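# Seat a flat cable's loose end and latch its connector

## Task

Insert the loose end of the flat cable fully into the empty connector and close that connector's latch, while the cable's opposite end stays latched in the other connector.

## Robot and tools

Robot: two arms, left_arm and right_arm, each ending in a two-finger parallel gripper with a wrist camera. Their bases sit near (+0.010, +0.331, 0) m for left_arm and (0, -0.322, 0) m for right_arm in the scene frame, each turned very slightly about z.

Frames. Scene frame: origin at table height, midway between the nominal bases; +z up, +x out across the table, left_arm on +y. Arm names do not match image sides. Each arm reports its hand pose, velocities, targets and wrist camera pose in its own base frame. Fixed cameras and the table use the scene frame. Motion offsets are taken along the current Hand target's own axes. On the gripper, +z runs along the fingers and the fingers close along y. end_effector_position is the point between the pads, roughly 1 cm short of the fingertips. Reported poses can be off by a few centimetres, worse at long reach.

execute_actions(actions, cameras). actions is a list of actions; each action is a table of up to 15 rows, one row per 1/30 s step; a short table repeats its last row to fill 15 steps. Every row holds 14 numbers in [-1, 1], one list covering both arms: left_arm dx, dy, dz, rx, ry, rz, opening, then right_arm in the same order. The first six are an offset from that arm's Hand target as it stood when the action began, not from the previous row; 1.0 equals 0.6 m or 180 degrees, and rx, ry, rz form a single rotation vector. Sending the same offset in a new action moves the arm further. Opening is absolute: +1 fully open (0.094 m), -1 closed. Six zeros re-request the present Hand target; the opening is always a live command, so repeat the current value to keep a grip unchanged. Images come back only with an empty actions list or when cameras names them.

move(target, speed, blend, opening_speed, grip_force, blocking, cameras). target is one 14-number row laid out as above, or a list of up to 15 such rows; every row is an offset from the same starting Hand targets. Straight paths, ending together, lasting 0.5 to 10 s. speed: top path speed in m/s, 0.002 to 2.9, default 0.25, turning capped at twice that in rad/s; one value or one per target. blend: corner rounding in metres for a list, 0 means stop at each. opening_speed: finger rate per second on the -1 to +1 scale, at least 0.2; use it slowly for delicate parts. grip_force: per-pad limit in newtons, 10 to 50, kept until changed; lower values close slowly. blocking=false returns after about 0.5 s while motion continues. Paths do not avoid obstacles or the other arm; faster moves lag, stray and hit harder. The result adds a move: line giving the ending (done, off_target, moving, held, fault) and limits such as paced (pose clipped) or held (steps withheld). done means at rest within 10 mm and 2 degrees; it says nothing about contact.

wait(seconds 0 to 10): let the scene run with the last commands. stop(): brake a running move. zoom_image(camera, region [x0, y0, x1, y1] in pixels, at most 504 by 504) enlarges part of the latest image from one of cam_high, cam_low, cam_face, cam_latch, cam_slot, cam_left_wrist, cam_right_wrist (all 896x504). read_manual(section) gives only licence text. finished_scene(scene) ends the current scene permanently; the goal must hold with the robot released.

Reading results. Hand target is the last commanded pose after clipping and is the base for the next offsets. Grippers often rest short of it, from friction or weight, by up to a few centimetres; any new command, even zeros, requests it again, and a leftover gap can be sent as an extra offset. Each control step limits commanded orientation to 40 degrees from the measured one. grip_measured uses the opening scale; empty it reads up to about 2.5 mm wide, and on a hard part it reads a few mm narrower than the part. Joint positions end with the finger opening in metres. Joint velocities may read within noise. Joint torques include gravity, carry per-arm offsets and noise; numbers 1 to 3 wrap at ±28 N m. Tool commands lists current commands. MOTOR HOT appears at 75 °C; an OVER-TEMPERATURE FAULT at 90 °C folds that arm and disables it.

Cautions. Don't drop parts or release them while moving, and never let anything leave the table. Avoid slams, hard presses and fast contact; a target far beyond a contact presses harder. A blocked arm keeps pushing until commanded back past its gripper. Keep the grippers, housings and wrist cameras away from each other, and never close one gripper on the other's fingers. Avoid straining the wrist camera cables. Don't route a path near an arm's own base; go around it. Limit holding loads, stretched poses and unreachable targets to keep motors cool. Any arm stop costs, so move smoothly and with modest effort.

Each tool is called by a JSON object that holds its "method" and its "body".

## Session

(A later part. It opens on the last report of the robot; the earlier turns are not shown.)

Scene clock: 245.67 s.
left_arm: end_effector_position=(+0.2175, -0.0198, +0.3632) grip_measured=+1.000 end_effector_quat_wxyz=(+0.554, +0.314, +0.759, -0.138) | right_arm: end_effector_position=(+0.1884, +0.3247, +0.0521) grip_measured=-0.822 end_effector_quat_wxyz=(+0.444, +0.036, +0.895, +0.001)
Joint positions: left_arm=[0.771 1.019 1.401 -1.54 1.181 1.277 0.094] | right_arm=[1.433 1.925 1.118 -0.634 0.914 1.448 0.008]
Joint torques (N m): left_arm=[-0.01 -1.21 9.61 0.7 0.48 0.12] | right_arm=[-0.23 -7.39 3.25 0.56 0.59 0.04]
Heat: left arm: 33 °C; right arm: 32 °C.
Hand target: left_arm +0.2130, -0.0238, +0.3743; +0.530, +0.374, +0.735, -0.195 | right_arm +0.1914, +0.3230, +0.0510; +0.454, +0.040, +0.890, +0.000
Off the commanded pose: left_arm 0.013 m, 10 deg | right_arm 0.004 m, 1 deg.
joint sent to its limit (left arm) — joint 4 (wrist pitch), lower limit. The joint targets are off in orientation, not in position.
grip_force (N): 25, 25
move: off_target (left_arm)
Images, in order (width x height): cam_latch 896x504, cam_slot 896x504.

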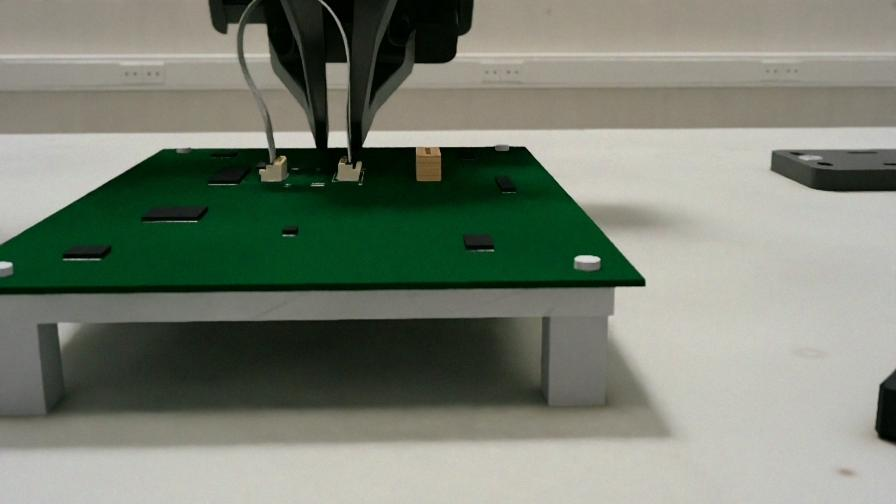

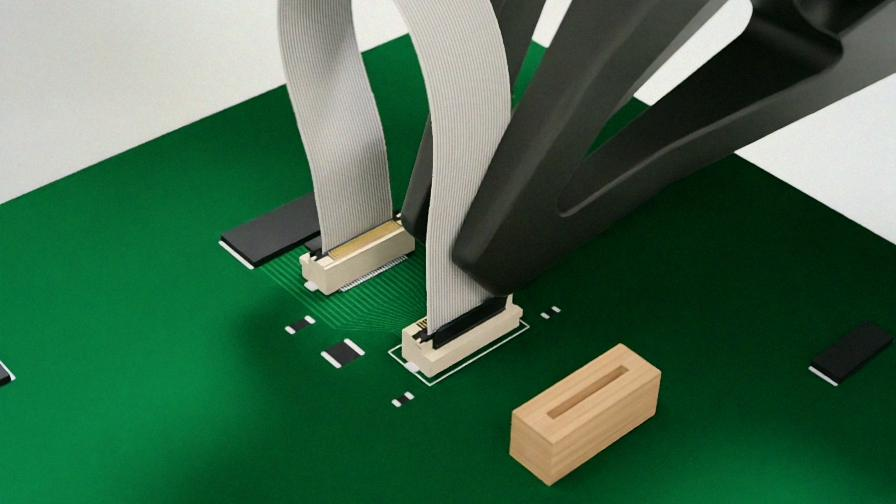

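{"method": "move", "body": {"target": [[0,0,0,0,0,0,1,0.0054,-0.0003,0.0039,0,0,0,-0.82],[0,0,0,0,0,0,1,0.0125,0.0045,0.0087,0,0,0,-0.82]], "speed": 0.03, "cameras": ["cam_latch","cam_slot"]}}

{"method": "zoom_image", "body": {"camera": "cam_latch", "region": [320, 110, 380, 190]}}

{"method": "zoom_image", "body": {"camera": "cam_slot", "region": [390, 190, 560, 400]}}

Scene clock: 247.93 s.
left_arm: end_effector_position=(+0.2175, -0.0198, +0.3632) grip_measured=+1.000 end_effector_quat_wxyz=(+0.554, +0.314, +0.759, -0.138) | right_arm: end_effector_position=(+0.1904, +0.3266, +0.0487) grip_measured=-0.822 end_effector_quat_wxyz=(+0.452, +0.038, +0.891, +0.004)
Joint positions: left_arm=[0.771 1.019 1.401 -1.54 1.181 1.277 0.094] | right_arm=[1.433 1.94 1.112 -0.603 0.93 1.448 0.008]
Joint torques (N m): left_arm=[-0.05 -1.06 9.44 0.68 0.46 0.15] | right_arm=[-0.1 -6.45 3.64 0.55 0.46 0.06]
Heat: left arm: 33 °C; right arm: 32 °C.
Hand target: left_arm +0.2130, -0.0238, +0.3743; +0.530, +0.374, +0.735, -0.195 | right_arm +0.1914, +0.3260, +0.0420; +0.454, +0.040, +0.890, +0.000
Off the commanded pose: left_arm 0.013 m, 10 deg | right_arm 0.007 m, 1 deg.
joint sent to its limit (left arm) — joint 4 (wrist pitch), lower limit. The joint targets are off in orientation, not in position.
grip_force (N): 25, 25
move: off_target (left_arm)
Images, in order (width x height): cam_latch 896x504, cam_slot 896x504.

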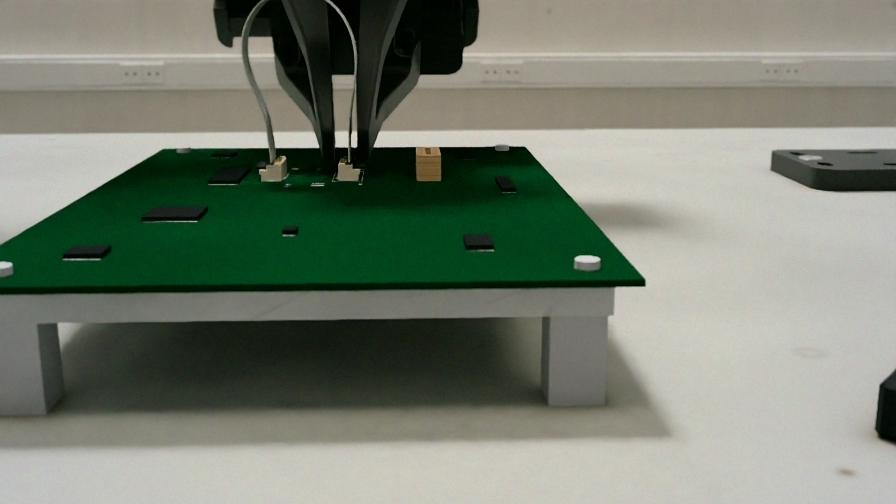

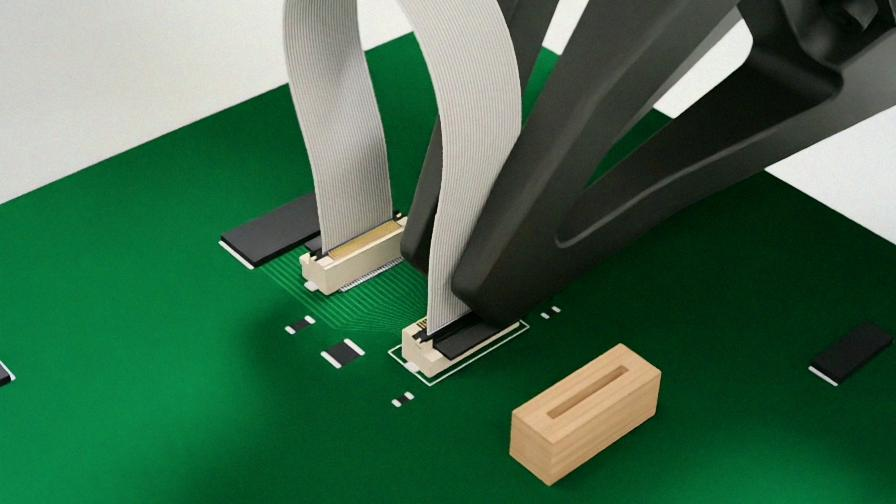

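Scaled by 6.300 from the camera's 896x504 image, which has a finer 1280x720 frame.

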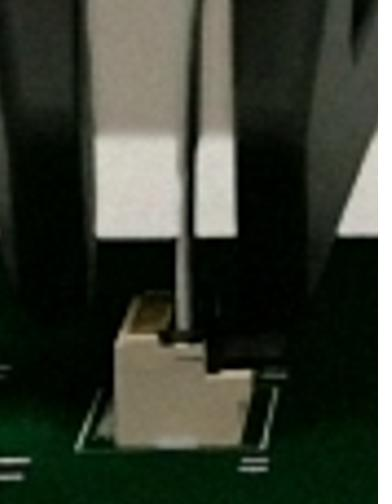

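Scaled by 2.400 from the camera's 896x504 image, which has a finer 1280x720 frame.

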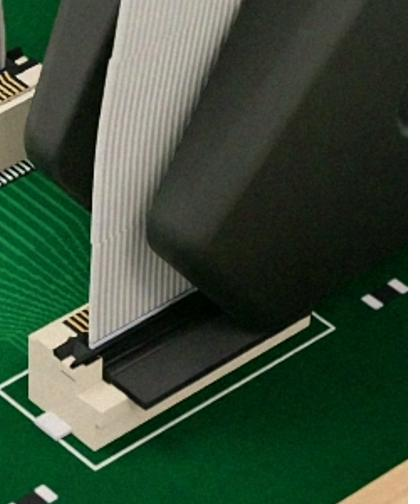

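{"method": "move", "body": {"target": [0,0,0,0,0,0,1,0.0042,0.0015,0.0028,0,0,0,-0.82], "speed": 0.03, "cameras": ["cam_latch","cam_slot"]}}

{"method": "zoom_image", "body": {"camera": "cam_latch", "region": [320, 110, 380, 190]}}

{"method": "zoom_image", "body": {"camera": "cam_slot", "region": [390, 190, 560, 400]}}

Scene clock: 250.23 s.
left_arm: end_effector_position=(+0.2175, -0.0198, +0.3632) grip_measured=+1.000 end_effector_quat_wxyz=(+0.554, +0.314, +0.759, -0.138) | right_arm: end_effector_position=(+0.1915, +0.3268, +0.0485) grip_measured=-0.822 end_effector_quat_wxyz=(+0.456, +0.039, +0.889, +0.003)
Joint positions: left_arm=[0.771 1.019 1.401 -1.54 1.181 1.277 0.094] | right_arm=[1.433 1.945 1.112 -0.598 0.94 1.448 0.008]
Joint torques (N m): left_arm=[-0.17 -1.17 9.48 0.68 0.48 0.15] | right_arm=[-0.06 -6.17 3.64 0.58 0.37 0.07]
Heat: left arm: 33 °C; right arm: 33 °C.
Hand target: left_arm +0.2130, -0.0238, +0.3743; +0.530, +0.374, +0.735, -0.195 | right_arm +0.1913, +0.3270, +0.0390; +0.454, +0.040, +0.890, +0.000
Off the commanded pose: left_arm 0.013 m, 10 deg | right_arm 0.010 m, 0 deg.
joint sent to its limit (left arm) — joint 4 (wrist pitch), lower limit. The joint targets are off in orientation, not in position.
grip_force (N): 25, 25
move: off_target (left_arm)
Images, in order (width x height): cam_latch 896x504, cam_slot 896x504.

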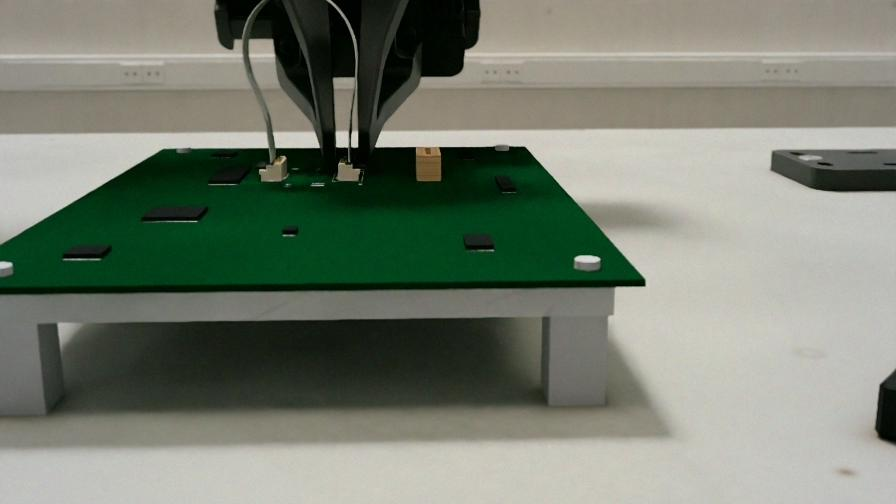

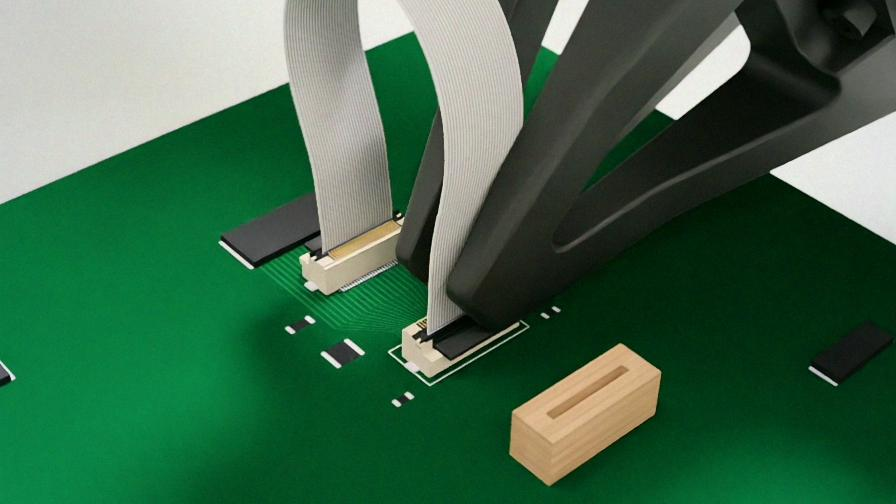

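Scaled by 6.300 from the camera's 896x504 image, which has a finer 1280x720 frame.

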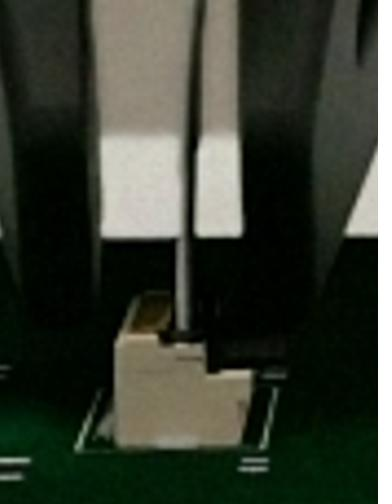

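Scaled by 2.400 from the camera's 896x504 image, which has a finer 1280x720 frame.

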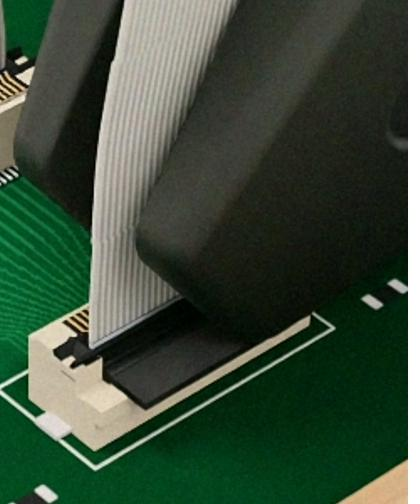

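{"method": "move", "body": {"target": [[0,0,0,0,0,0,1,-0.0405,0.0051,-0.0294,0,0,0,-0.82],[0,0,0,0,0,0,1,0.0154,-0.0017,-0.1064,0,0,0,-0.82],[0,0,0,0,0,0,1,-0.0521,0.0013,-0.1554,0,0,0,-0.82]], "speed": 0.06, "cameras": ["cam_latch","cam_slot"]}}

{"method": "zoom_image", "body": {"camera": "cam_latch", "region": [320, 110, 380, 190]}}

{"method": "zoom_image", "body": {"camera": "cam_slot", "region": [390, 190, 560, 400]}}

Scene clock: 255.53 s.
left_arm: end_effector_position=(+0.2175, -0.0198, +0.3632) grip_measured=+1.000 end_effector_quat_wxyz=(+0.554, +0.314, +0.759, -0.138) | right_arm: end_effector_position=(+0.1322, +0.3250, +0.0996) grip_measured=-0.822 end_effector_quat_wxyz=(+0.442, +0.027, +0.896, -0.022)
Joint positions: left_arm=[0.771 1.019 1.401 -1.54 1.181 1.277 0.094] | right_arm=[1.599 1.92 1.324 -1.115 0.909 1.729 0.008]
Joint torques (N m): left_arm=[-0.1 -1.1 9.59 0.7 0.48 0.13] | right_arm=[0.18 -10.5 5.86 -0.18 0.66 0.13]
Heat: left arm: 33 °C; right arm: 33 °C.
Hand target: left_arm +0.2130, -0.0238, +0.3743; +0.530, +0.374, +0.735, -0.195 | right_arm +0.1344, +0.3290, +0.1192; +0.454, +0.040, +0.890, +0.000
Off the commanded pose: left_arm 0.013 m, 10 deg | right_arm 0.020 m, 3 deg.
joint sent to its limit (left arm) — joint 4 (wrist pitch), lower limit. The joint targets are off in orientation, not in position.
grip_force (N): 25, 25
move: off_target (left_arm, right_arm)
Images, in order (width x height): cam_latch 896x504, cam_slot 896x504.

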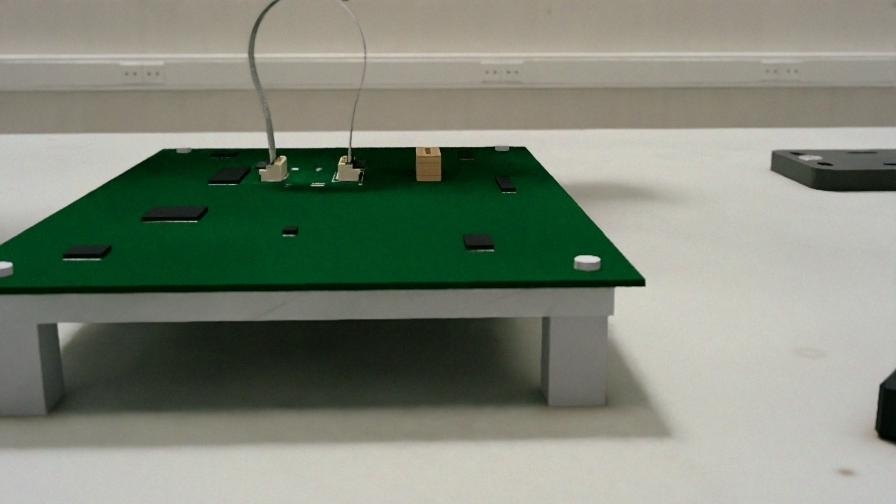

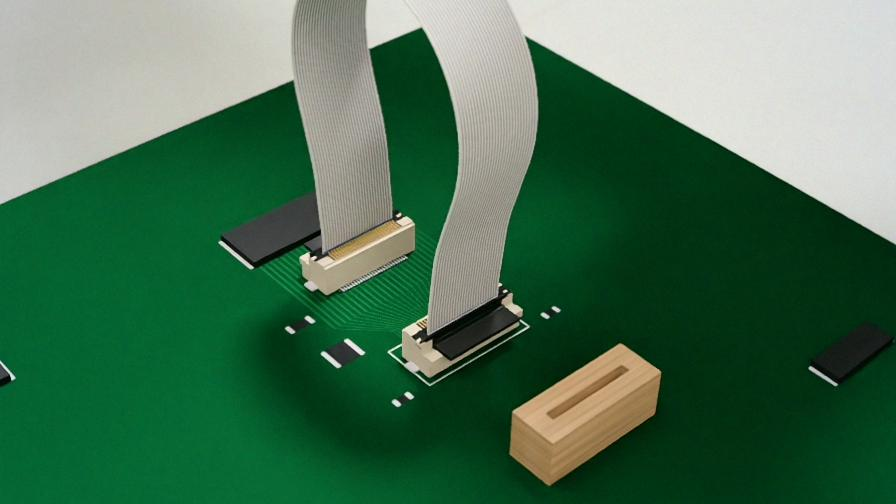

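Scaled by 6.300 from the camera's 896x504 image, which has a finer 1280x720 frame.

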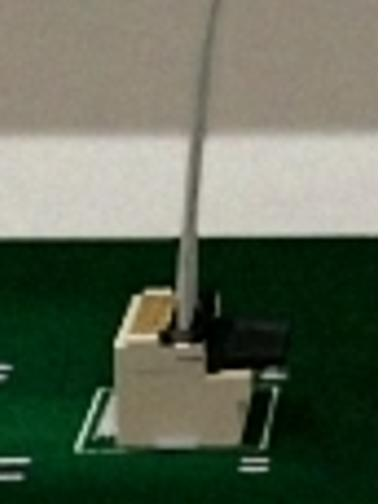

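Scaled by 2.400 from the camera's 896x504 image, which has a finer 1280x720 frame.

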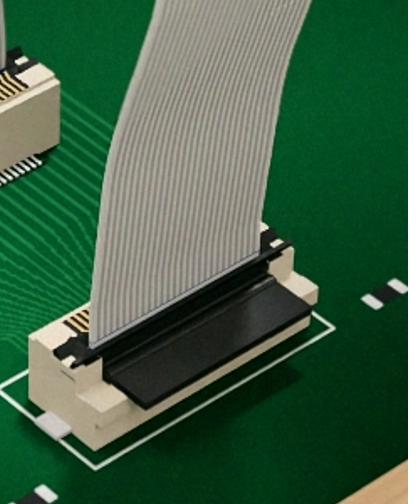

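{"method": "finished_scene", "body": {"scene": 2}}

The scene is finished: the task was done.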